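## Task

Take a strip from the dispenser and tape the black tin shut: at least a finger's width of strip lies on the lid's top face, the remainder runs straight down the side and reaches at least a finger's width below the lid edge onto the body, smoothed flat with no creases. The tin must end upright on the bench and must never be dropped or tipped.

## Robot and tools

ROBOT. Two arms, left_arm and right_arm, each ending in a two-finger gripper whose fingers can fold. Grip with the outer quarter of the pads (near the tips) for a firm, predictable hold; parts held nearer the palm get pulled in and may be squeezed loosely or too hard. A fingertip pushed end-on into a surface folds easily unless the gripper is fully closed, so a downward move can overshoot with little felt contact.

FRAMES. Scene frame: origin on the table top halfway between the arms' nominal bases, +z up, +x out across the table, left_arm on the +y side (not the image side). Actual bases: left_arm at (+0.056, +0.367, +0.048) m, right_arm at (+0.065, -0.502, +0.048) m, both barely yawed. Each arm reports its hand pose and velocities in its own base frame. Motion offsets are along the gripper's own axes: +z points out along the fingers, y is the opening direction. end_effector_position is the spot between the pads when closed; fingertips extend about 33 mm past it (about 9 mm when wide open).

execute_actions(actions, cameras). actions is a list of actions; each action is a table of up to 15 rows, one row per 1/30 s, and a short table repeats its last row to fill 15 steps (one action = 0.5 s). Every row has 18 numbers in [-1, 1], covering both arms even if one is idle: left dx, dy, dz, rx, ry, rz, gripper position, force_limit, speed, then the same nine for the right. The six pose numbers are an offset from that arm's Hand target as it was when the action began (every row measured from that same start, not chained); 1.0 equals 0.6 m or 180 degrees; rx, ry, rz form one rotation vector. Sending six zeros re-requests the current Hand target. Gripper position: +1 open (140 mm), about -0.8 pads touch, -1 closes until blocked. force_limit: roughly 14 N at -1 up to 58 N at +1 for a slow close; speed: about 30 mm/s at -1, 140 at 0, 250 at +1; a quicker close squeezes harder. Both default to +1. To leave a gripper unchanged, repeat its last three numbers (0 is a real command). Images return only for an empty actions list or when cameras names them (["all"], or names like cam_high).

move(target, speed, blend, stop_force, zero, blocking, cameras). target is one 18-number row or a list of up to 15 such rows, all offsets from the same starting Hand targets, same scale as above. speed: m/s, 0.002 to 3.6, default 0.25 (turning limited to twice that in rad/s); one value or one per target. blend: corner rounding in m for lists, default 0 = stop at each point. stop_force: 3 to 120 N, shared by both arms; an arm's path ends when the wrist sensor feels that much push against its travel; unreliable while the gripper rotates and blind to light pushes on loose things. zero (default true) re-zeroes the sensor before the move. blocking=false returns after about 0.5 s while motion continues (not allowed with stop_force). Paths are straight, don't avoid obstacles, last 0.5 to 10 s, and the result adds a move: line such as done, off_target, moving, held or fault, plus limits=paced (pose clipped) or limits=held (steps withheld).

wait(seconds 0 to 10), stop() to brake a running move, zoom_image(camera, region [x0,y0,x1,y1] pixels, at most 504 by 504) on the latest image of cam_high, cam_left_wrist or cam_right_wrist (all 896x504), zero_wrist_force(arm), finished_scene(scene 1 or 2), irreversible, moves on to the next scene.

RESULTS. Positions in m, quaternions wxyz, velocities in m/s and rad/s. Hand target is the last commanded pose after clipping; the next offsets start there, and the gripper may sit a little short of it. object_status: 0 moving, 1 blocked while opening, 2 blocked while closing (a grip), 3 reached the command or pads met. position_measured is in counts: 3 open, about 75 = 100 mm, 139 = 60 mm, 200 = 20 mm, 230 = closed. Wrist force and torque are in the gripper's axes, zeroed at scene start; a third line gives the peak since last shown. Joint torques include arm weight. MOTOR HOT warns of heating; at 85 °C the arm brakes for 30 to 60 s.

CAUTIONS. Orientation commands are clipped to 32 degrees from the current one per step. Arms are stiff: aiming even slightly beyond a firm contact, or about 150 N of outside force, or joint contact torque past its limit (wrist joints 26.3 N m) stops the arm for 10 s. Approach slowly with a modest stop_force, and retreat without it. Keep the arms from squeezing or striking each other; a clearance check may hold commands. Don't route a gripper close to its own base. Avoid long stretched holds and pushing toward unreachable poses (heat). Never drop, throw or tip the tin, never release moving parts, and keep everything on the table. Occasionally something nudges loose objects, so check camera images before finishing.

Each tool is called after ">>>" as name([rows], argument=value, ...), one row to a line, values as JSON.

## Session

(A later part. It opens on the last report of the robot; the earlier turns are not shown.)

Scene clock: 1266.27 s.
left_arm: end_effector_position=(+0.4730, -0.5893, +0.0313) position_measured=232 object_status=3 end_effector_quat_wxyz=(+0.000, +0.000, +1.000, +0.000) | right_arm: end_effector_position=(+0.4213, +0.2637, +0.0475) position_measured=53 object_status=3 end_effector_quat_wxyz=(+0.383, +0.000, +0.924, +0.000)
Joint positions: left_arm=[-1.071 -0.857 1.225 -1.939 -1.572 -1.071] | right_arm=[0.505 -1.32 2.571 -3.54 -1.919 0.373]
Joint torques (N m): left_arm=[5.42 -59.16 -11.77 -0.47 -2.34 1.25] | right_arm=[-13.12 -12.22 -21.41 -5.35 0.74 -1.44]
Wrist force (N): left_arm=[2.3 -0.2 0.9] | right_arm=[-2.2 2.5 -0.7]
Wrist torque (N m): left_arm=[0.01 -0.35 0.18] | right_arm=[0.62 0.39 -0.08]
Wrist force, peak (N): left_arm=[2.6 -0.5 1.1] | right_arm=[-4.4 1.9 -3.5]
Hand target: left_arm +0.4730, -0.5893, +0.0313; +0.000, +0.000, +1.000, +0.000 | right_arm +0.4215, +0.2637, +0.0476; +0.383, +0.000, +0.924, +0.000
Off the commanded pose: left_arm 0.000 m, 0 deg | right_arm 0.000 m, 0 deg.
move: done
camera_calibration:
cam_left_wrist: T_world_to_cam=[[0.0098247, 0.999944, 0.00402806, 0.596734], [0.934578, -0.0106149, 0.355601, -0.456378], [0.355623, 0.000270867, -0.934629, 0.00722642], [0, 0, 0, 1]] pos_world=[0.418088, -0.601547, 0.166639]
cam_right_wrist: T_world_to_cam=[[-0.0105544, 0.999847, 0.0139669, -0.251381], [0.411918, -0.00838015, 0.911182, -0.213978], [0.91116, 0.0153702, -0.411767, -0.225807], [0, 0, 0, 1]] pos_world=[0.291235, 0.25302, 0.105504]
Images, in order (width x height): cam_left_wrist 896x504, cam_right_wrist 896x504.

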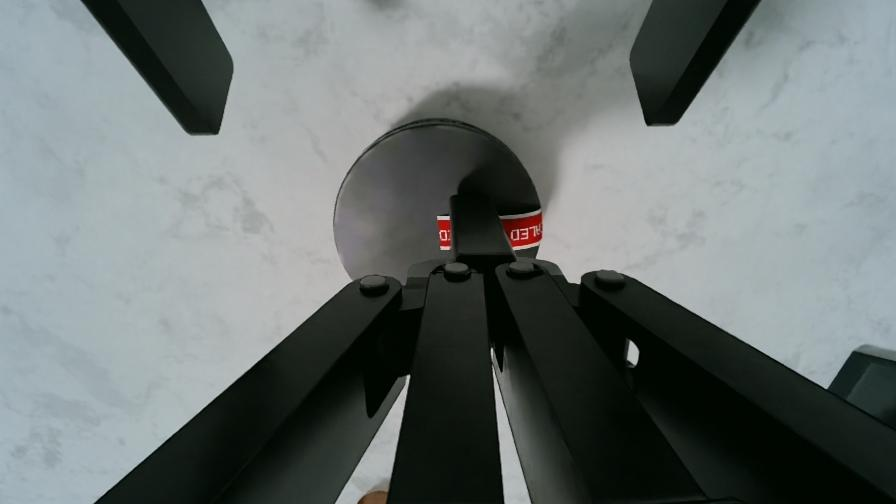

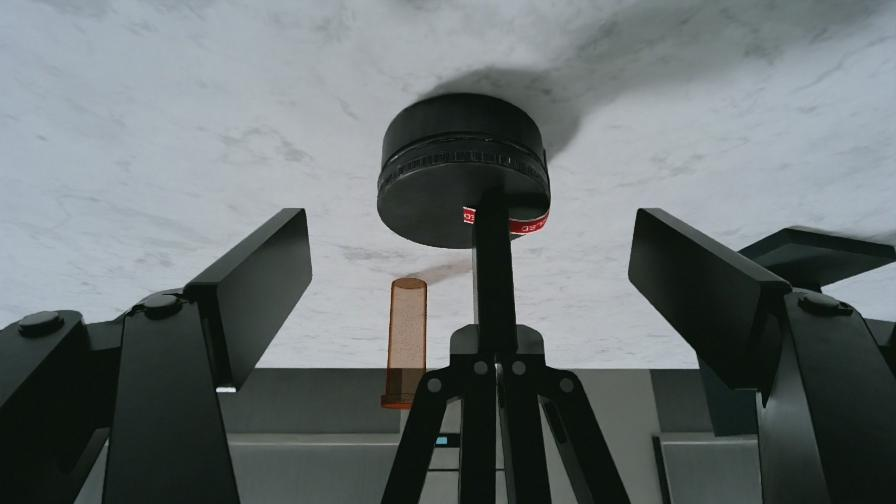

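>>> move([
  [0,0.0088,-0.0188,0,0,0,-1,0,-1,0,0,0,0,0,0,0.6,-1,-1],
  [0,0.028,-0.0365,0,0,0,-1,0,-1,0,0,0,0,0,0,0.6,-1,-1],
  [0,0.0438,-0.0428,0,0,0,-1,0,-1,0,0,0,0,0,0,0.6,-1,-1],
], speed=0.04, blend=[0.004,0.004,0], cameras=["cam_right_wrist","cam_left_wrist"])

>>> zoom_image(camera="cam_right_wrist", region=[400, 100, 650, 300])

>>> zoom_image(camera="cam_left_wrist", region=[350, 100, 600, 280])

Scene clock: 1291.03 s.
left_arm: end_effector_position=(+0.4731, -0.5629, +0.0570) position_measured=232 object_status=3 end_effector_quat_wxyz=(+0.000, +0.000, +1.000, +0.000) end_effector_velocity=(+0.001, -0.002, +0.001) end_effector_angular_velocity=(-0.002, -0.001, +0.000) | right_arm: end_effector_position=(+0.4215, +0.2637, +0.0476) position_measured=53 object_status=3 end_effector_quat_wxyz=(+0.383, +0.000, +0.924, +0.000)
Joint positions: left_arm=[-1.054 -0.927 1.276 -1.92 -1.572 -1.054] | right_arm=[0.504 -1.32 2.571 -3.54 -1.919 0.373]
Joint velocities: left_arm=[-0.001 0.003 -0.005 0 0 -0.001] | right_arm=[within noise]
Joint torques (N m): left_arm=[-5.95 -36.86 -38.51 -4.1 -1.98 -1.23] | right_arm=[-15.57 -11.39 -17.39 -5.16 1.03 -1.49]
Wrist force (N): left_arm=[2.3 -0.3 0.8] | right_arm=[-2.0 2.1 -1.0]
Wrist torque (N m): left_arm=[-0.02 -0.36 0.05] | right_arm=[0.53 0.36 -0.06]
Wrist force, peak (N): left_arm=[2.6 -0.8 1.5] | right_arm=[-2.3 2.5 -0.9]
Hand target: left_arm +0.4731, -0.5630, +0.0570; +0.000, +0.000, +1.000, +0.000 | right_arm +0.4215, +0.2637, +0.0476; +0.383, +0.000, +0.924, +0.000
Off the commanded pose: left_arm 0.000 m, 0 deg | right_arm 0.000 m, 0 deg.
move: done
camera_calibration:
cam_left_wrist: T_world_to_cam=[[0.00991895, 0.999943, 0.0040635, 0.570185], [0.934577, -0.0107156, 0.355599, -0.465294], [0.355622, 0.000270481, -0.93463, 0.0312396], [0, 0, 0, 1]] pos_world=[0.418088, -0.575147, 0.192339]
cam_right_wrist: T_world_to_cam=[[-0.010464, 0.999848, 0.0139242, -0.251402], [0.411918, -0.00837845, 0.911183, -0.214019], [0.911161, 0.0152702, -0.411767, -0.225873], [0, 0, 0, 1]] pos_world=[0.291335, 0.25302, 0.105504]
Images, in order (width x height): cam_left_wrist 896x504, cam_right_wrist 896x504.

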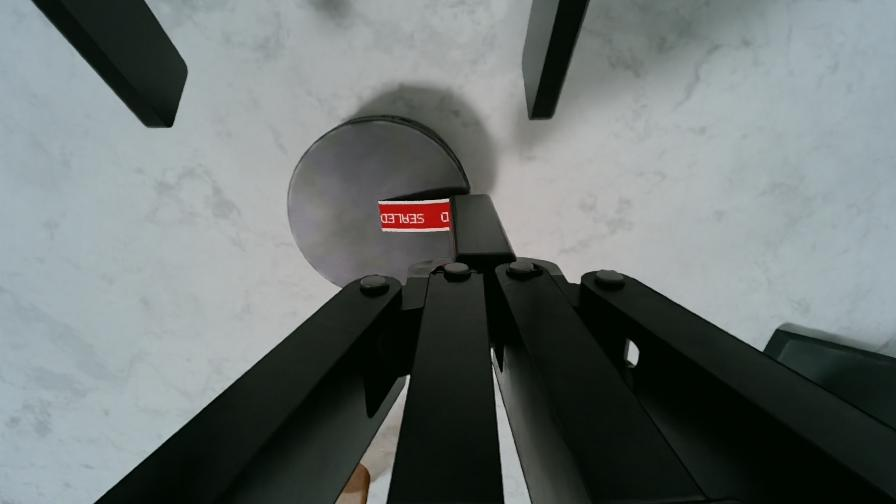

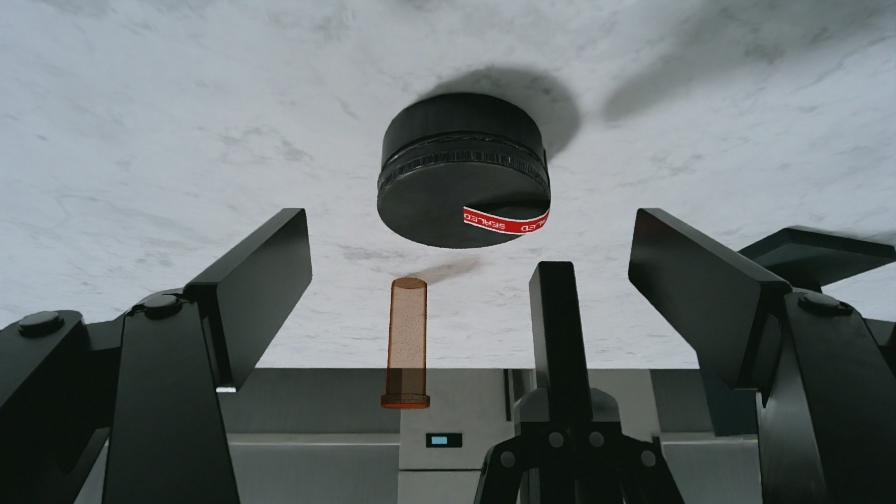

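Scaled by 2.016 from the camera's 896x504 image, which has a finer 1280x720 frame.

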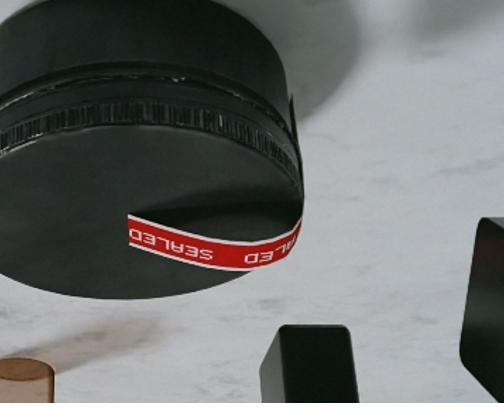

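Scaled by 2.016 from the camera's 896x504 image, which has a finer 1280x720 frame.

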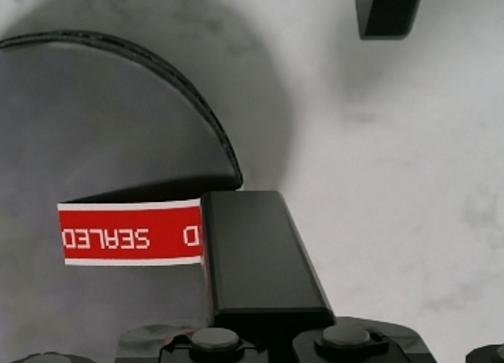

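>>> zoom_image(camera="cam_right_wrist", region=[440, 180, 570, 260])

>>> zoom_image(camera="cam_left_wrist", region=[360, 170, 480, 250])

Scaled by 3.877 from the camera's 896x504 image, which has a finer 1280x720 frame.

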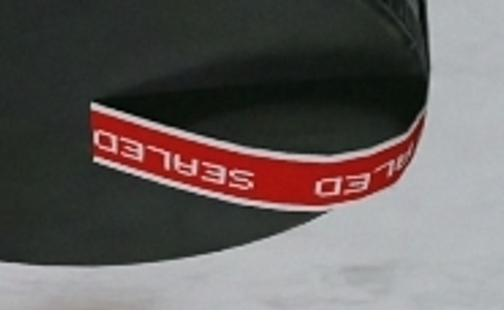

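Scaled by 4.200 from the camera's 896x504 image, which has a finer 1280x720 frame.

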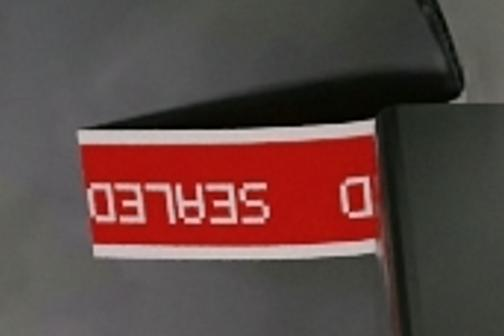

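>>> move([
  [0,0,-0.0717,0,0,0,-1,0,-1,0,0,-0.13,0,0,0,0.6,-1,-1],
  [-0.004,-0.045,-0.0717,0,0,-0.5,-0.32,0,-1,0,0,-0.13,0,0,0,0.6,-1,-1],
  [-0.004,-0.045,0.02,0,0,-0.5,-0.32,0,-1,0,0,-0.13,0,0,0,0.6,-1,-1],
], speed=[0.12,0.35,0.1], cameras=["cam_right_wrist","cam_left_wrist"])

>>> zoom_image(camera="cam_right_wrist", region=[370, 100, 570, 300])

>>> zoom_image(camera="cam_left_wrist", region=[330, 100, 600, 300])

Scene clock: 1466.13 s.
left_arm: end_effector_position=(+0.4754, -0.5899, +0.0448) position_measured=169 object_status=3 end_effector_quat_wxyz=(+0.000, +0.707, -0.707, +0.000) | right_arm: end_effector_position=(+0.3663, +0.2636, +0.1027) position_measured=53 object_status=3 end_effector_quat_wxyz=(+0.383, +0.000, +0.924, +0.000)
Joint positions: left_arm=[-1.069 -0.863 1.2 -1.907 -1.572 -2.64] | right_arm=[0.605 -1.624 2.612 -3.247 -1.984 0.456]
Joint torques (N m): left_arm=[-5.71 -59.92 -38.25 -0.44 -1.36 -1.75] | right_arm=[-13.84 -5.65 -15.54 -5.26 0.76 -1.65]
Wrist force (N): left_arm=[2.2 -0.4 1.1] | right_arm=[-1.9 2.4 -0.9]
Wrist torque (N m): left_arm=[-0.04 -0.34 0.06] | right_arm=[0.60 0.32 0.03]
Wrist force, peak (N): left_arm=[2.2 -0.2 2.7] | right_arm=[-1.9 2.3 -2.7]
Hand target: left_arm +0.4755, -0.5900, +0.0450; +0.000, +0.707, -0.707, +0.000 | right_arm +0.3663, +0.2636, +0.1027; +0.383, +0.000, +0.924, +0.000
Off the commanded pose: left_arm 0.000 m, 0 deg | right_arm 0.000 m, 0 deg.
move: done
camera_calibration:
cam_left_wrist: T_world_to_cam=[[-0.99994, 0.00978425, 0.00498769, 0.493233], [0.0109198, 0.934163, 0.356681, 0.533099], [-0.00116946, 0.356714, -0.934213, 0.398882], [0, 0, 0, 1]] pos_world=[0.487849, -0.645114, 0.180034]
cam_right_wrist: T_world_to_cam=[[-0.0104216, 0.999847, 0.0140145, -0.252771], [0.41188, -0.00847883, 0.911199, -0.241588], [0.911179, 0.0152684, -0.411729, -0.152949], [0, 0, 0, 1]] pos_world=[0.236235, 0.25302, 0.160704]
Images, in order (width x height): cam_left_wrist 896x504, cam_right_wrist 896x504.

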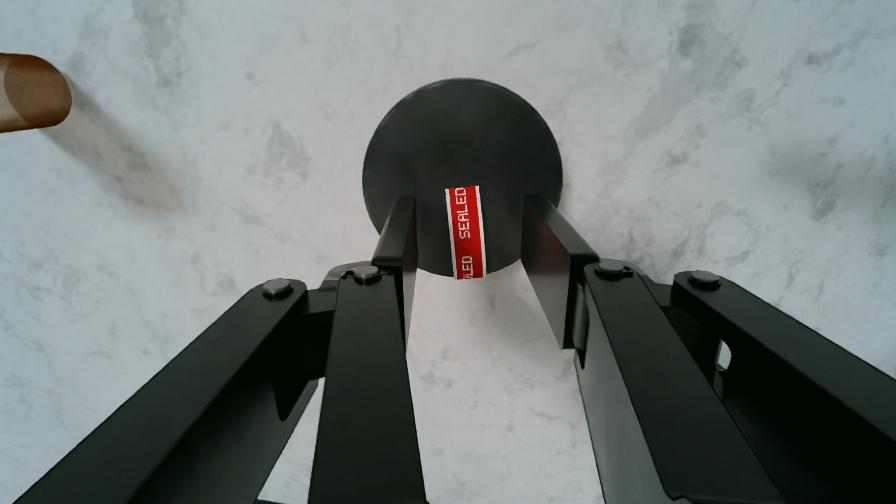

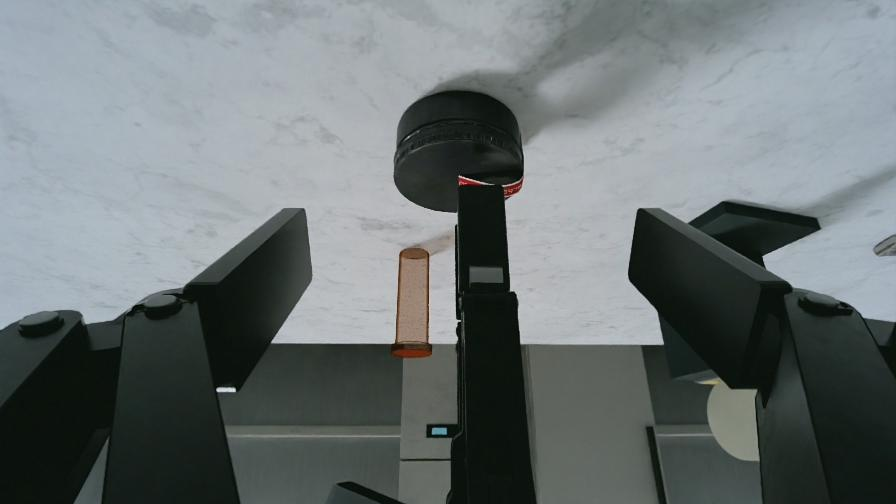

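Scaled by 2.520 from the camera's 896x504 image, which has a finer 1280x720 frame.

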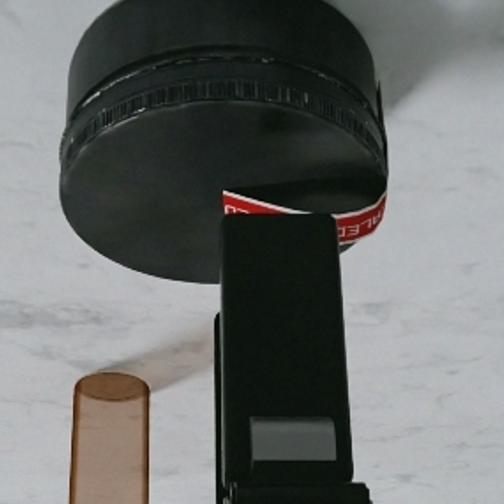

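Scaled by 1.867 from the camera's 896x504 image, which has a finer 1280x720 frame.

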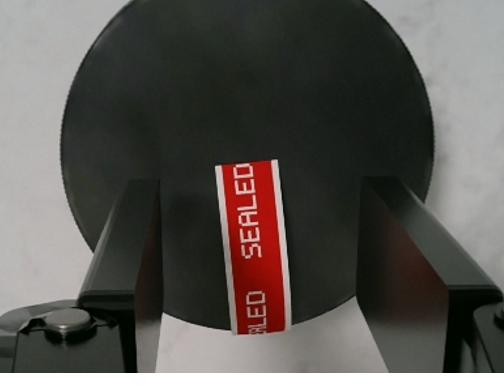

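>>> move([
  [0,0,0.0333,0,0,0,-0.32,0,-1,0,0,0,0,0,0,0.6,-1,-1],
  [0,0,0.0333,0,0,0,-0.64,-1,-1,0,0,0,0,0,0,0.6,-1,-1],
], speed=0.04, cameras=["cam_right_wrist","cam_left_wrist"])

>>> zoom_image(camera="cam_right_wrist", region=[370, 100, 570, 300])

>>> zoom_image(camera="cam_left_wrist", region=[380, 120, 560, 320])

Scene clock: 1514.47 s.
left_arm: end_effector_position=(+0.4754, -0.5900, +0.0250) position_measured=210 object_status=0 end_effector_quat_wxyz=(+0.000, +0.707, -0.707, +0.000) | right_arm: end_effector_position=(+0.3663, +0.2636, +0.1027) position_measured=53 object_status=3 end_effector_quat_wxyz=(+0.383, +0.000, +0.924, +0.000)
Joint positions: left_arm=[-1.069 -0.846 1.223 -1.948 -1.572 -2.64] | right_arm=[0.605 -1.624 2.612 -3.247 -1.984 0.456]
Joint torques (N m): left_arm=[-6.31 -59.59 -37.66 -0.36 1.9 -1.66] | right_arm=[-15.1 -6.53 -8.24 -5.11 0.8 -1.23]
Wrist force (N): left_arm=[2.3 -0.4 1.2] | right_arm=[-1.9 2.4 -0.9]
Wrist torque (N m): left_arm=[-0.05 -0.35 0.06] | right_arm=[0.58 0.33 0.03]
Wrist force, peak (N): left_arm=[2.2 -0.1 1.9] | right_arm=[-2.1 2.5 -1.0]
Hand target: left_arm +0.4754, -0.5900, +0.0250; +0.000, +0.707, -0.707, +0.000 | right_arm +0.3663, +0.2636, +0.1027; +0.383, +0.000, +0.924, +0.000
Off the commanded pose: left_arm 0.000 m, 0 deg | right_arm 0.000 m, 0 deg.
move: done
camera_calibration:
cam_left_wrist: T_world_to_cam=[[-0.99994, 0.00982043, 0.00489156, 0.493271], [0.010919, 0.934242, 0.356474, 0.540247], [-0.00106917, 0.356506, -0.934293, 0.380214], [0, 0, 0, 1]] pos_world=[0.487749, -0.645114, 0.160235]
cam_right_wrist: T_world_to_cam=[[-0.010464, 0.999848, 0.0139242, -0.252747], [0.411918, -0.00837845, 0.911183, -0.24162], [0.911161, 0.0152702, -0.411767, -0.152939], [0, 0, 0, 1]] pos_world=[0.236235, 0.25302, 0.160704]
Images, in order (width x height): cam_left_wrist 896x504, cam_right_wrist 896x504.

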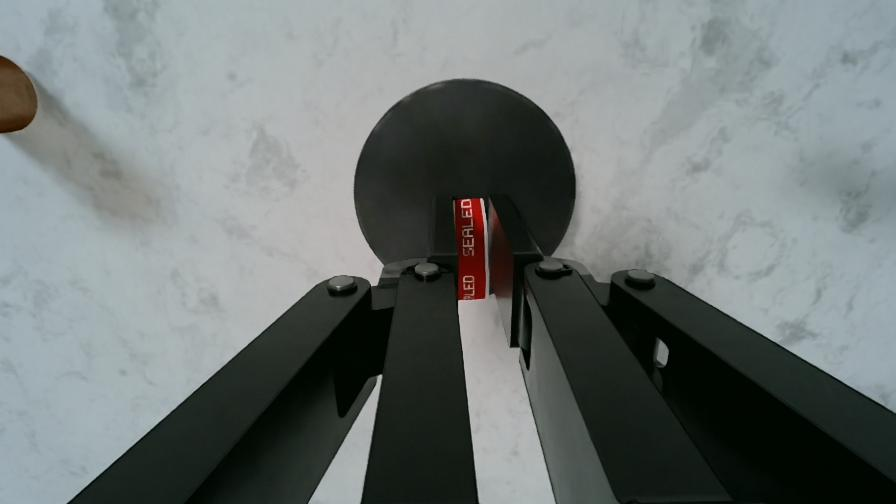

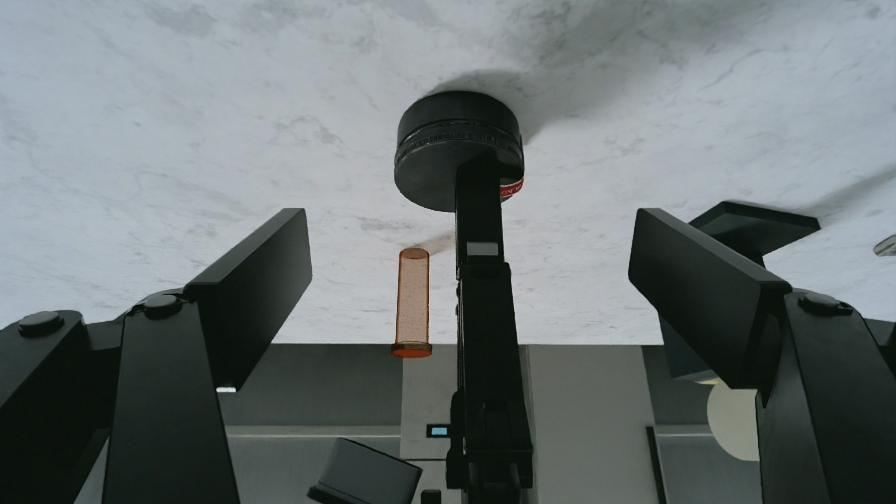

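Scaled by 2.520 from the camera's 896x504 image, which has a finer 1280x720 frame.

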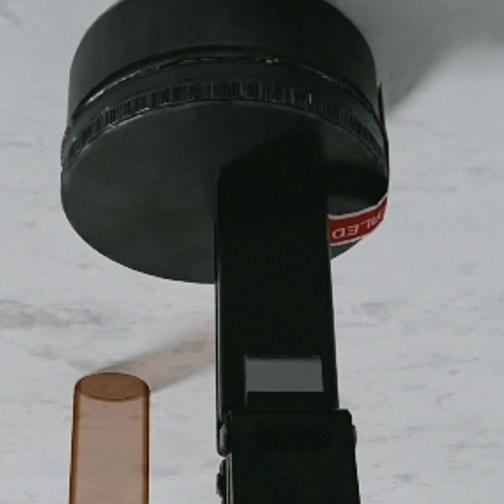

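Scaled by 2.520 from the camera's 896x504 image, which has a finer 1280x720 frame.

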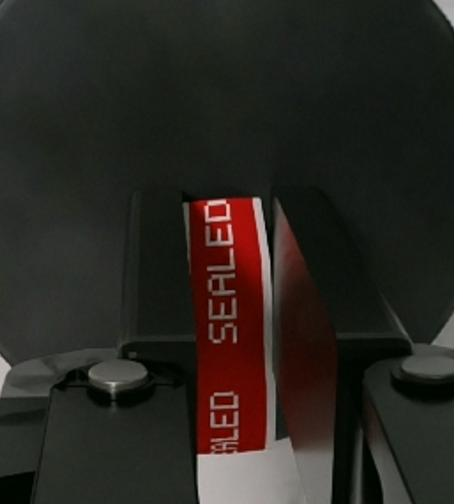

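>>> move(target=[0,0,0,0,0,0,-0.67,-1,-1,0,0,0,0,0,0,0.6,-1,-1], cameras=["cam_left_wrist"])

>>> zoom_image(camera="cam_left_wrist", region=[380, 120, 560, 320])

Scene clock: 1519.67 s.
left_arm: end_effector_position=(+0.4754, -0.5900, +0.0250) position_measured=213 object_status=3 end_effector_quat_wxyz=(+0.000, +0.707, -0.707, +0.000) | right_arm: end_effector_position=(+0.3663, +0.2636, +0.1027) position_measured=53 object_status=3 end_effector_quat_wxyz=(+0.383, +0.000, +0.924, +0.000)
Joint positions: left_arm=[-1.069 -0.846 1.223 -1.948 -1.572 -2.64] | right_arm=[0.605 -1.624 2.612 -3.247 -1.984 0.456]
Joint torques (N m): left_arm=[-6.23 -59.8 -36.84 -0.64 1.71 -1.45] | right_arm=[-14.35 -5.34 -7.22 -4.77 0.55 -1.65]
Wrist force (N): left_arm=[2.3 -0.2 1.3] | right_arm=[-1.8 2.2 -0.7]
Wrist torque (N m): left_arm=[-0.01 -0.34 0.05] | right_arm=[0.55 0.31 0.03]
Wrist force, peak (N): left_arm=[2.5 -0.3 1.2] | right_arm=[-1.9 2.6 -1.1]
Hand target: left_arm +0.4754, -0.5900, +0.0250; +0.000, +0.707, -0.707, +0.000 | right_arm +0.3663, +0.2636, +0.1027; +0.383, +0.000, +0.924, +0.000
Off the commanded pose: left_arm 0.000 m, 0 deg | right_arm 0.000 m, 0 deg.
move: done
camera_calibration:
cam_left_wrist: T_world_to_cam=[[-0.99994, 0.00982043, 0.00489156, 0.493271], [0.010919, 0.934242, 0.356474, 0.540247], [-0.00106917, 0.356506, -0.934293, 0.380214], [0, 0, 0, 1]] pos_world=[0.487749, -0.645114, 0.160235]
Images, in order (width x height): cam_left_wrist 896x504.

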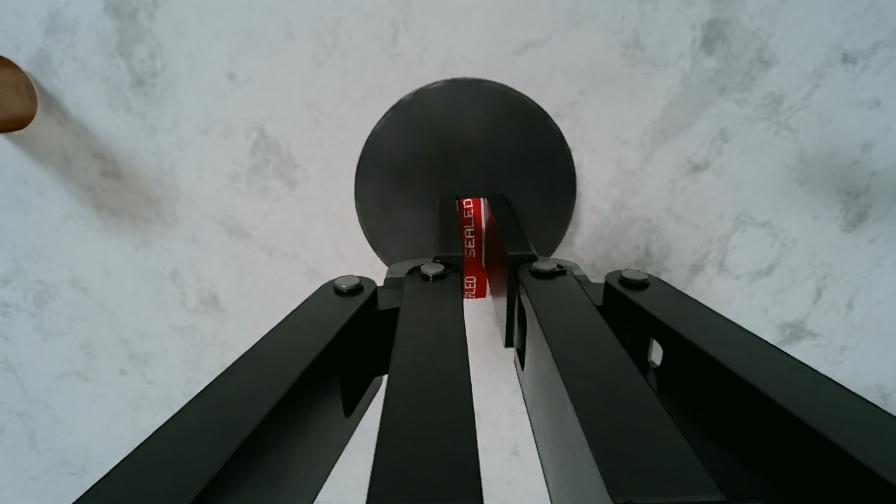

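Scaled by 2.520 from the camera's 896x504 image, which has a finer 1280x720 frame.

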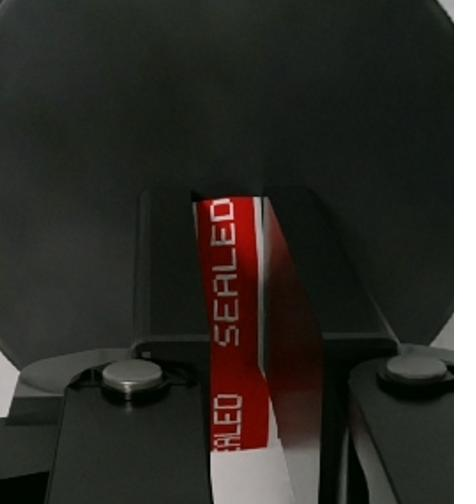

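>>> move(target=[0,0,0,0,0,0,-0.7,-1,-1,0,0,0,0,0,0,0.6,-1,-1], cameras=["cam_left_wrist"])

>>> zoom_image(camera="cam_left_wrist", region=[380, 120, 560, 320])

Scene clock: 1525.83 s.
left_arm: end_effector_position=(+0.4754, -0.5900, +0.0250) position_measured=217 object_status=3 end_effector_quat_wxyz=(+0.000, +0.707, -0.707, +0.000) | right_arm: end_effector_position=(+0.3663, +0.2636, +0.1027) position_measured=53 object_status=3 end_effector_quat_wxyz=(+0.383, +0.000, +0.924, +0.000)
Joint positions: left_arm=[-1.069 -0.846 1.223 -1.948 -1.572 -2.64] | right_arm=[0.605 -1.624 2.612 -3.247 -1.984 0.456]
Joint torques (N m): left_arm=[-5.6 -60.2 -37.64 -0.77 1.81 -1.47] | right_arm=[-15.3 -5.71 -8 -5.12 0.42 -1.57]
Wrist force (N): left_arm=[2.1 -0.2 1.3] | right_arm=[-1.8 2.5 -0.9]
Wrist torque (N m): left_arm=[-0.01 -0.31 0.06] | right_arm=[0.61 0.31 0.03]
Wrist force, peak (N): left_arm=[2.6 -0.1 1.4] | right_arm=[-2.0 2.6 -1.0]
Hand target: left_arm +0.4754, -0.5900, +0.0250; +0.000, +0.707, -0.707, +0.000 | right_arm +0.3663, +0.2636, +0.1027; +0.383, +0.000, +0.924, +0.000
Off the commanded pose: left_arm 0.000 m, 0 deg | right_arm 0.000 m, 0 deg.
move: done
camera_calibration:
cam_left_wrist: T_world_to_cam=[[-0.99994, 0.00982043, 0.00489156, 0.493271], [0.010919, 0.934242, 0.356474, 0.540247], [-0.00106917, 0.356506, -0.934293, 0.380214], [0, 0, 0, 1]] pos_world=[0.487749, -0.645114, 0.160235]
Images, in order (width x height): cam_left_wrist 896x504.

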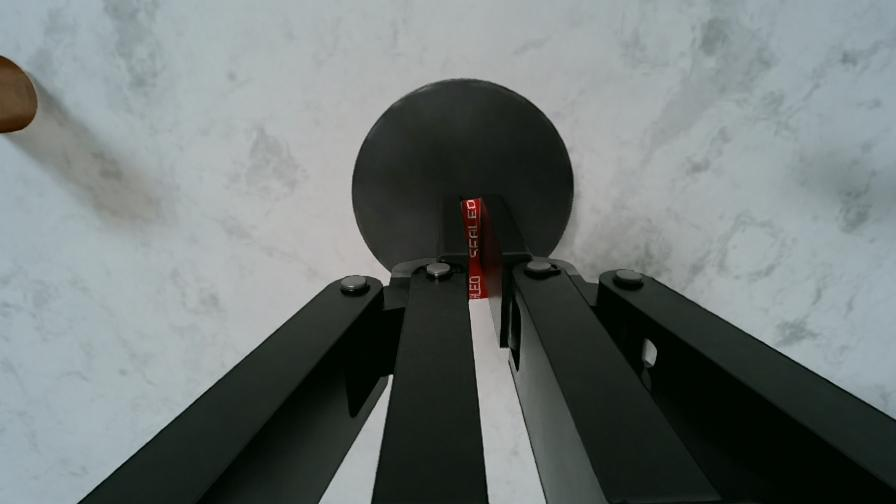

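Scaled by 2.520 from the camera's 896x504 image, which has a finer 1280x720 frame.

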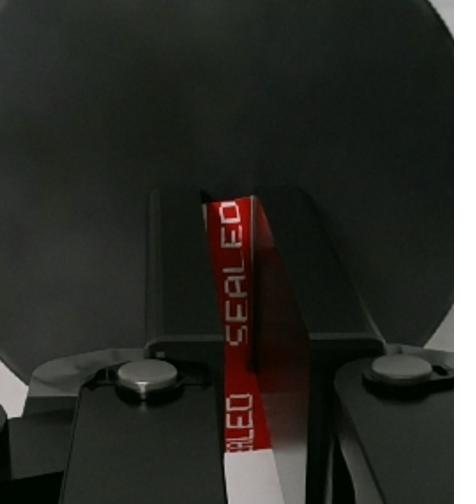

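>>> move(target=[0,0,0,0,0,0,-0.6,-1,-1,0,0,0,0,0,0,0.6,-1,-1], cameras=["cam_left_wrist","cam_right_wrist"])

>>> zoom_image(camera="cam_right_wrist", region=[440, 140, 540, 220])

>>> zoom_image(camera="cam_left_wrist", region=[380, 120, 560, 320])

Scene clock: 1541.63 s.
left_arm: end_effector_position=(+0.4754, -0.5900, +0.0250) position_measured=205 object_status=0 end_effector_quat_wxyz=(+0.000, +0.707, -0.707, +0.000) | right_arm: end_effector_position=(+0.3663, +0.2636, +0.1027) position_measured=53 object_status=3 end_effector_quat_wxyz=(+0.383, +0.000, +0.924, +0.000)
Joint positions: left_arm=[-1.069 -0.846 1.223 -1.948 -1.572 -2.64] | right_arm=[0.605 -1.624 2.612 -3.247 -1.984 0.456]
Joint torques (N m): left_arm=[-5.03 -59.53 -37.35 -0.88 1.67 -1.34] | right_arm=[-13.47 -7.06 -9.3 -5.14 0.45 -1.38]
Wrist force (N): left_arm=[2.3 -0.3 1.2] | right_arm=[-1.9 2.2 -1.0]
Wrist torque (N m): left_arm=[-0.03 -0.36 0.06] | right_arm=[0.55 0.32 0.03]
Wrist force, peak (N): left_arm=[2.4 0.0 1.5] | right_arm=[-2.0 2.6 -1.0]
Hand target: left_arm +0.4754, -0.5900, +0.0250; +0.000, +0.707, -0.707, +0.000 | right_arm +0.3663, +0.2636, +0.1027; +0.383, +0.000, +0.924, +0.000
Off the commanded pose: left_arm 0.000 m, 0 deg | right_arm 0.000 m, 0 deg.
move: done
camera_calibration:
cam_left_wrist: T_world_to_cam=[[-0.99994, 0.00982043, 0.00489156, 0.493271], [0.010919, 0.934242, 0.356474, 0.540247], [-0.00106917, 0.356506, -0.934293, 0.380214], [0, 0, 0, 1]] pos_world=[0.487749, -0.645114, 0.160235]
cam_right_wrist: T_world_to_cam=[[-0.010464, 0.999848, 0.0139242, -0.252747], [0.411918, -0.00837845, 0.911183, -0.24162], [0.911161, 0.0152702, -0.411767, -0.152939], [0, 0, 0, 1]] pos_world=[0.236235, 0.25302, 0.160704]
Images, in order (width x height): cam_left_wrist 896x504, cam_right_wrist 896x504.

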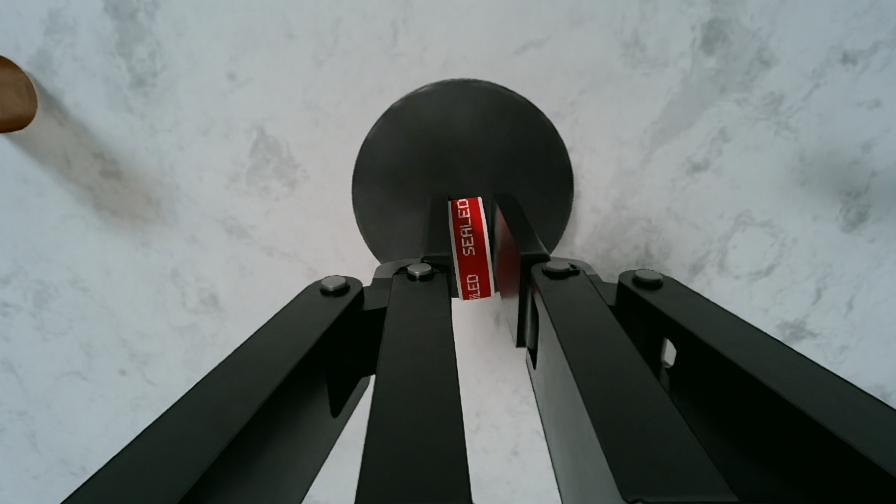

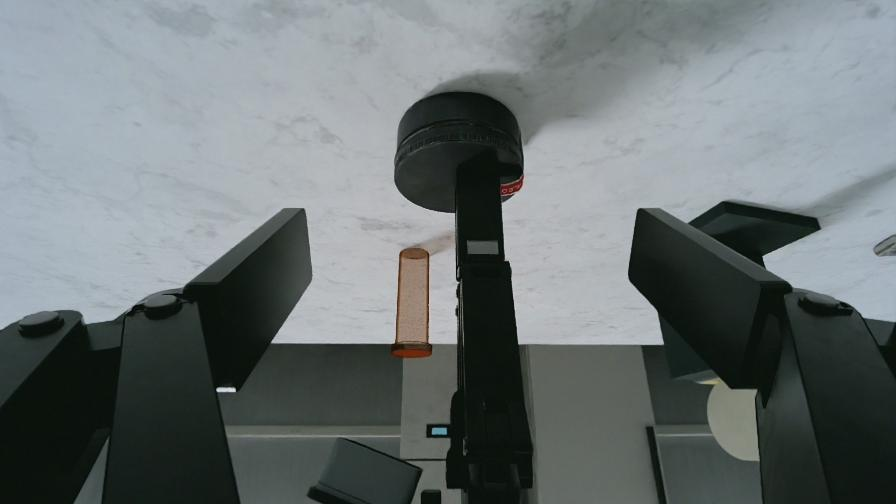

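Scaled by 5.040 from the camera's 896x504 image, which has a finer 1280x720 frame.

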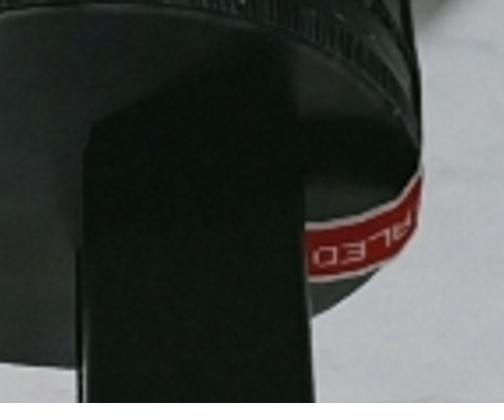

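Scaled by 2.520 from the camera's 896x504 image, which has a finer 1280x720 frame.

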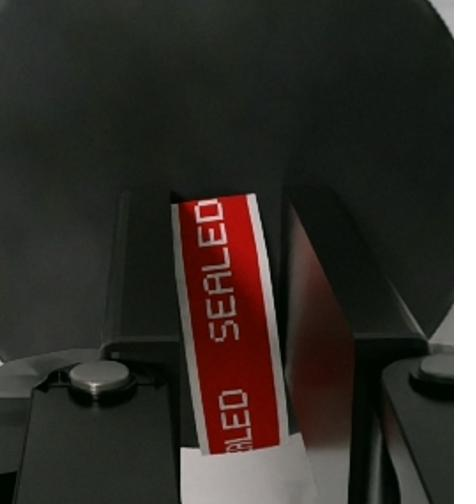

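>>> move([
  [0,0,0.0015,0,0,0,-0.6,-1,-1,0,0,0,0,0,0,0.6,-1,-1],
  [0,0,0.0015,0,0,0,-0.69,-1,-1,0,0,0,0,0,0,0.6,-1,-1],
  [0,0,-0.0150,0,0,0,-0.69,-1,-1,0,0,0,0,0,0,0.6,-1,-1],
], speed=0.02, cameras=["cam_left_wrist","cam_right_wrist"])

>>> zoom_image(camera="cam_right_wrist", region=[420, 120, 560, 240])

>>> zoom_image(camera="cam_left_wrist", region=[380, 120, 560, 320])

Scene clock: 1571.80 s.
left_arm: end_effector_position=(+0.4754, -0.5901, +0.0341) position_measured=207 object_status=2 end_effector_quat_wxyz=(+0.000, +0.707, -0.707, +0.000) | right_arm: end_effector_position=(+0.3663, +0.2636, +0.1027) position_measured=53 object_status=3 end_effector_quat_wxyz=(+0.383, +0.000, +0.924, +0.000)
Joint positions: left_arm=[-1.069 -0.854 1.213 -1.929 -1.572 -2.64] | right_arm=[0.605 -1.624 2.612 -3.247 -1.984 0.456]
Joint torques (N m): left_arm=[-2.73 -47.7 -26.62 -4.44 1.38 -0.76] | right_arm=[-12.44 -6.19 -9.07 -5.05 0.61 -1.34]
Wrist force (N): left_arm=[2.1 -0.4 1.2] | right_arm=[-1.8 2.3 -0.7]
Wrist torque (N m): left_arm=[-0.05 -0.31 0.06] | right_arm=[0.56 0.31 0.03]
Wrist force, peak (N): left_arm=[-5.5 3.3 -28.9] | right_arm=[-2.0 2.5 -1.1]
Hand target: left_arm +0.4754, -0.5900, +0.0340; +0.000, +0.707, -0.707, +0.000 | right_arm +0.3663, +0.2636, +0.1027; +0.383, +0.000, +0.924, +0.000
Off the commanded pose: left_arm 0.000 m, 0 deg | right_arm 0.000 m, 0 deg.
move: done
camera_calibration:
cam_left_wrist: T_world_to_cam=[[-0.99994, 0.00982043, 0.00489156, 0.493226], [0.010919, 0.934242, 0.356474, 0.536967], [-0.00106917, 0.356506, -0.934293, 0.38881], [0, 0, 0, 1]] pos_world=[0.487749, -0.645114, 0.169435]
cam_right_wrist: T_world_to_cam=[[-0.010464, 0.999848, 0.0139242, -0.252747], [0.411918, -0.00837845, 0.911183, -0.24162], [0.911161, 0.0152702, -0.411767, -0.152939], [0, 0, 0, 1]] pos_world=[0.236235, 0.25302, 0.160704]
Images, in order (width x height): cam_left_wrist 896x504, cam_right_wrist 896x504.

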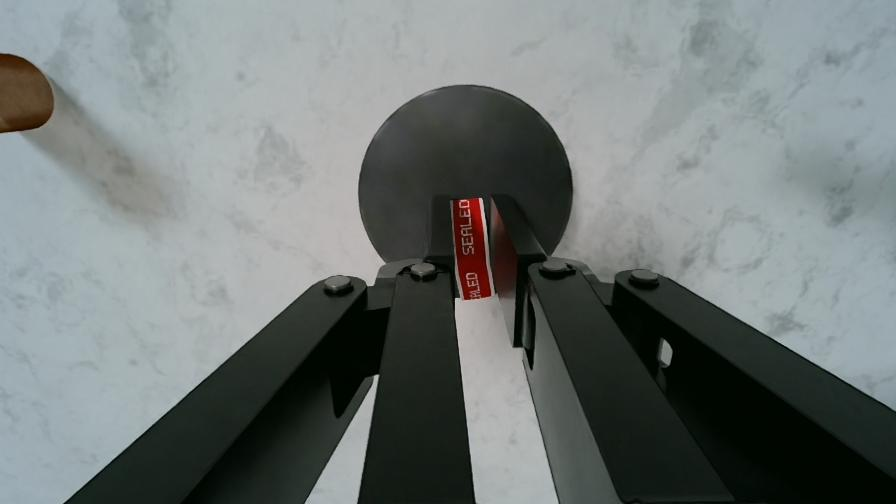

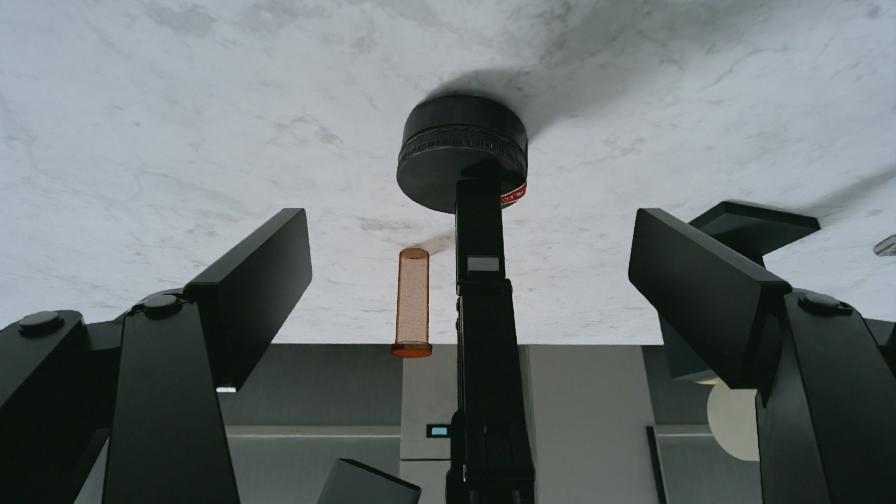

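Scaled by 3.600 from the camera's 896x504 image, which has a finer 1280x720 frame.

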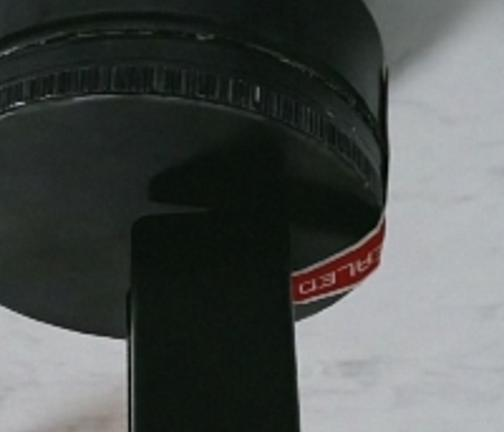

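Scaled by 2.520 from the camera's 896x504 image, which has a finer 1280x720 frame.

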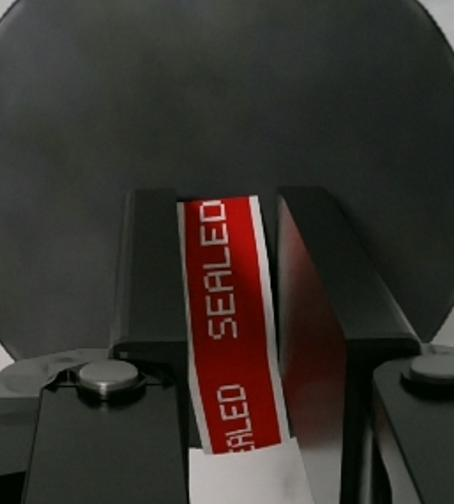

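>>> move(target=[0,0,-0.0333,0,0,0,-0.69,-1,-1,0,0,0,0,0,0,0.6,-1,-1], speed=0.03, cameras=["cam_left_wrist","cam_right_wrist"])

>>> zoom_image(camera="cam_right_wrist", region=[420, 120, 560, 240])

>>> zoom_image(camera="cam_left_wrist", region=[380, 120, 560, 320])

Scene clock: 1590.67 s.
left_arm: end_effector_position=(+0.4755, -0.5901, +0.0542) position_measured=207 object_status=2 end_effector_quat_wxyz=(+0.000, +0.707, -0.707, +0.000) | right_arm: end_effector_position=(+0.3663, +0.2636, +0.1027) position_measured=53 object_status=3 end_effector_quat_wxyz=(+0.383, +0.000, +0.924, +0.000)
Joint positions: left_arm=[-1.069 -0.871 1.188 -1.887 -1.572 -2.64] | right_arm=[0.605 -1.624 2.612 -3.247 -1.984 0.456]
Joint torques (N m): left_arm=[5.33 -42.38 -18.95 -5.18 0.3 1.18] | right_arm=[-11.86 -4.02 -8.3 -4.98 0.08 -1.26]
Wrist force (N): left_arm=[2.1 -0.3 1.1] | right_arm=[-1.8 2.3 -0.8]
Wrist torque (N m): left_arm=[-0.01 -0.31 0.07] | right_arm=[0.56 0.30 0.03]
Wrist force, peak (N): left_arm=[2.1 -0.2 2.3] | right_arm=[-2.1 2.4 -0.8]
Hand target: left_arm +0.4755, -0.5900, +0.0540; +0.000, +0.707, -0.707, +0.000 | right_arm +0.3663, +0.2636, +0.1027; +0.383, +0.000, +0.924, +0.000
Off the commanded pose: left_arm 0.000 m, 0 deg | right_arm 0.000 m, 0 deg.
move: done
camera_calibration:
cam_left_wrist: T_world_to_cam=[[-0.99994, 0.00985562, 0.00479737, 0.493269], [0.0109182, 0.934274, 0.356387, 0.529932], [-0.000969646, 0.356418, -0.934326, 0.407527], [0, 0, 0, 1]] pos_world=[0.487848, -0.645213, 0.189535]
cam_right_wrist: T_world_to_cam=[[-0.010464, 0.999848, 0.0139242, -0.252747], [0.411918, -0.00837845, 0.911183, -0.24162], [0.911161, 0.0152702, -0.411767, -0.152939], [0, 0, 0, 1]] pos_world=[0.236235, 0.25302, 0.160704]
Images, in order (width x height): cam_left_wrist 896x504, cam_right_wrist 896x504.

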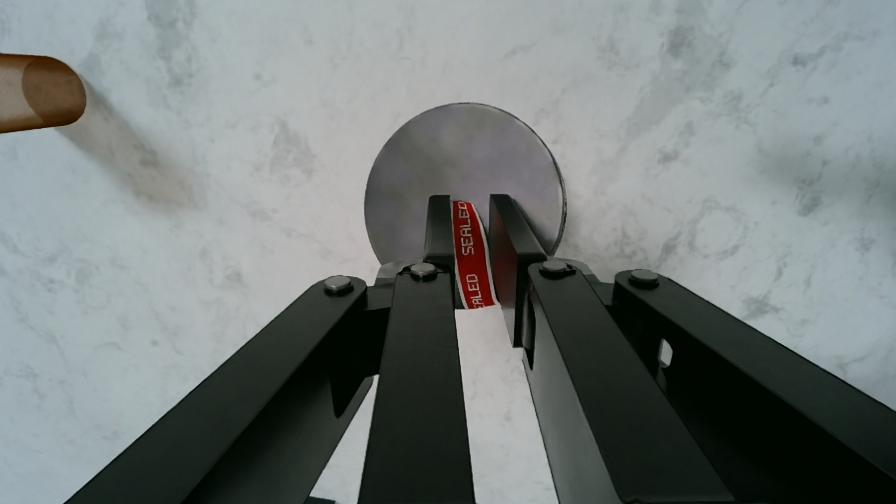

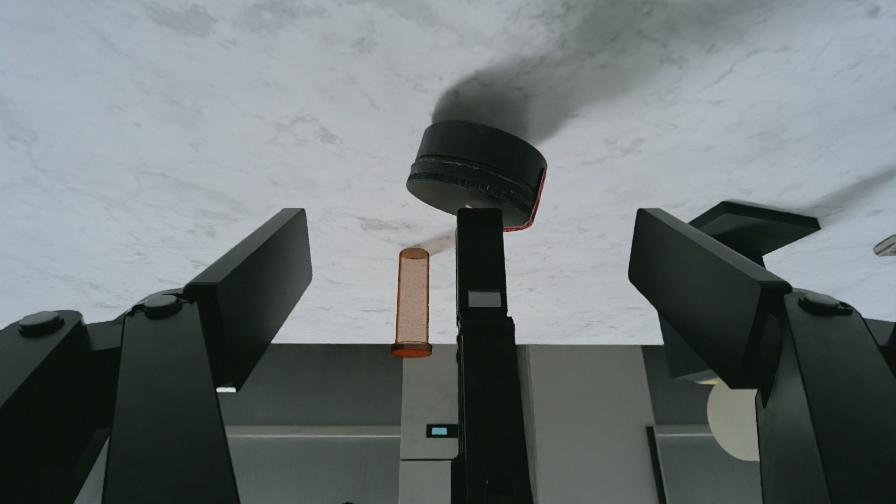

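Scaled by 3.600 from the camera's 896x504 image, which has a finer 1280x720 frame.

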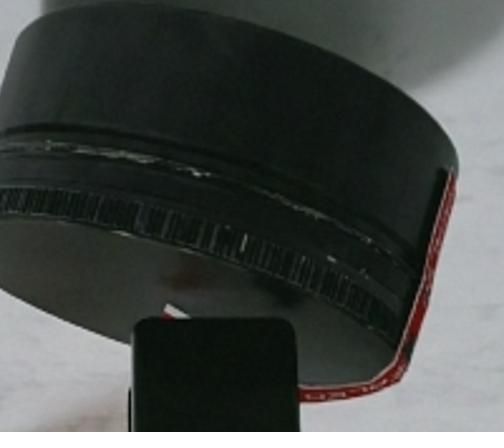

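Scaled by 2.520 from the camera's 896x504 image, which has a finer 1280x720 frame.

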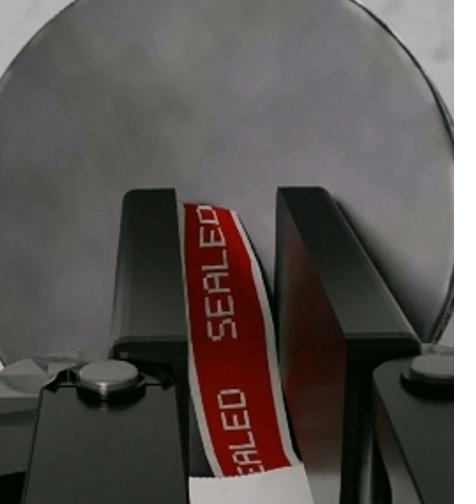

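>>> move(target=[0,0,0.0425,0,0,0,-0.69,-1,-1,0,0,0,0,0,0,0.6,-1,-1], speed=0.01, cameras=["cam_left_wrist","cam_right_wrist"])

>>> zoom_image(camera="cam_right_wrist", region=[380, 80, 580, 240])

>>> zoom_image(camera="cam_left_wrist", region=[380, 120, 560, 320])

Scene clock: 1607.37 s.
left_arm: end_effector_position=(+0.4754, -0.5900, +0.0284) position_measured=207 object_status=2 end_effector_quat_wxyz=(+0.000, +0.707, -0.707, +0.000) | right_arm: end_effector_position=(+0.3663, +0.2636, +0.1027) position_measured=53 object_status=3 end_effector_quat_wxyz=(+0.383, +0.000, +0.924, +0.000)
Joint positions: left_arm=[-1.069 -0.849 1.219 -1.941 -1.572 -2.64] | right_arm=[0.605 -1.624 2.612 -3.247 -1.984 0.456]
Joint torques (N m): left_arm=[-5.51 -45.55 -15.58 -3.86 -2.25 -1.51] | right_arm=[-12.04 -5.59 -6.79 -5.04 0.1 -0.68]
Wrist force (N): left_arm=[2.1 -0.1 1.3] | right_arm=[-1.8 2.4 -0.8]
Wrist torque (N m): left_arm=[0.01 -0.32 0.06] | right_arm=[0.58 0.30 0.03]
Wrist force, peak (N): left_arm=[2.4 -0.3 1.4] | right_arm=[-2.1 2.6 -0.9]
Hand target: left_arm +0.4754, -0.5900, +0.0285; +0.000, +0.707, -0.707, +0.000 | right_arm +0.3663, +0.2636, +0.1027; +0.383, +0.000, +0.924, +0.000
Off the commanded pose: left_arm 0.000 m, 0 deg | right_arm 0.000 m, 0 deg.
move: done
camera_calibration:
cam_left_wrist: T_world_to_cam=[[-0.99994, 0.00982043, 0.00489156, 0.493254], [0.010919, 0.934242, 0.356474, 0.539035], [-0.00106917, 0.356506, -0.934293, 0.383391], [0, 0, 0, 1]] pos_world=[0.487749, -0.645114, 0.163635]
cam_right_wrist: T_world_to_cam=[[-0.010464, 0.999848, 0.0139242, -0.252747], [0.411918, -0.00837845, 0.911183, -0.24162], [0.911161, 0.0152702, -0.411767, -0.152939], [0, 0, 0, 1]] pos_world=[0.236235, 0.25302, 0.160704]
Images, in order (width x height): cam_left_wrist 896x504, cam_right_wrist 896x504.

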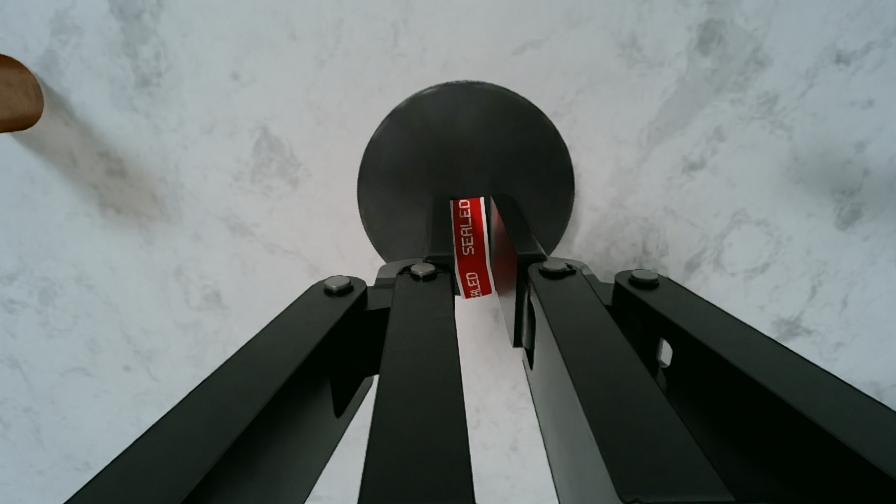

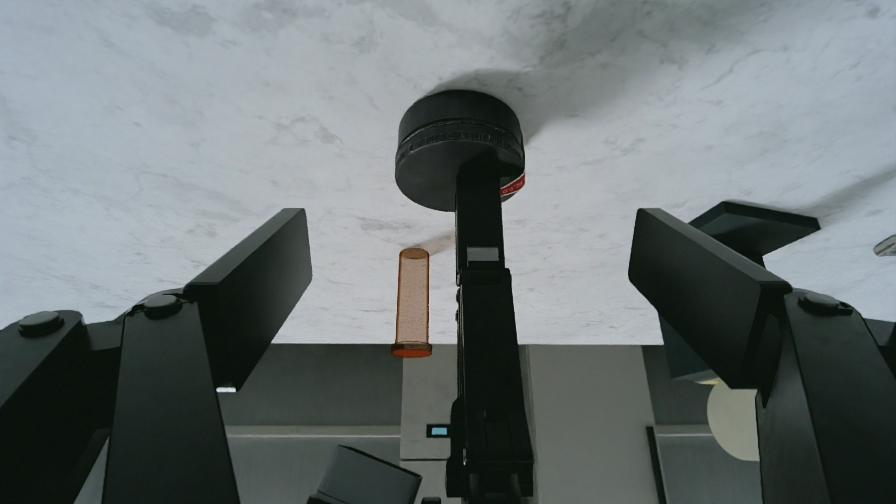

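Scaled by 2.520 from the camera's 896x504 image, which has a finer 1280x720 frame.

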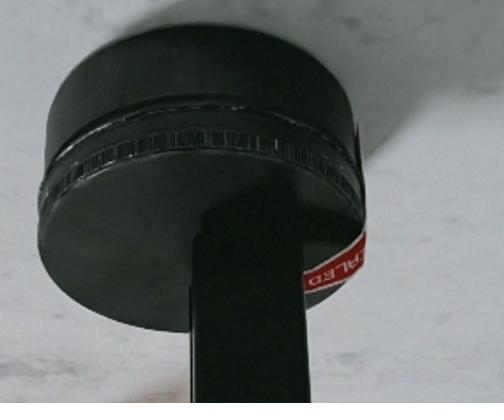

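Scaled by 2.520 from the camera's 896x504 image, which has a finer 1280x720 frame.

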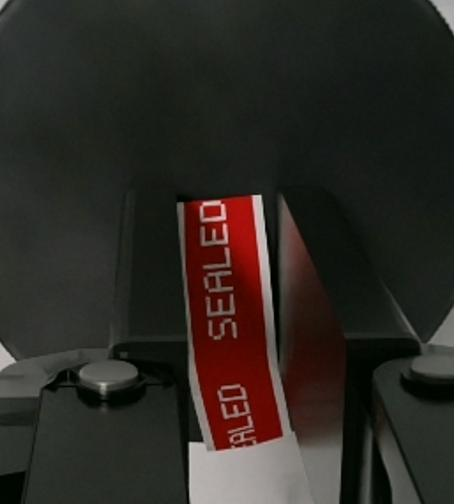

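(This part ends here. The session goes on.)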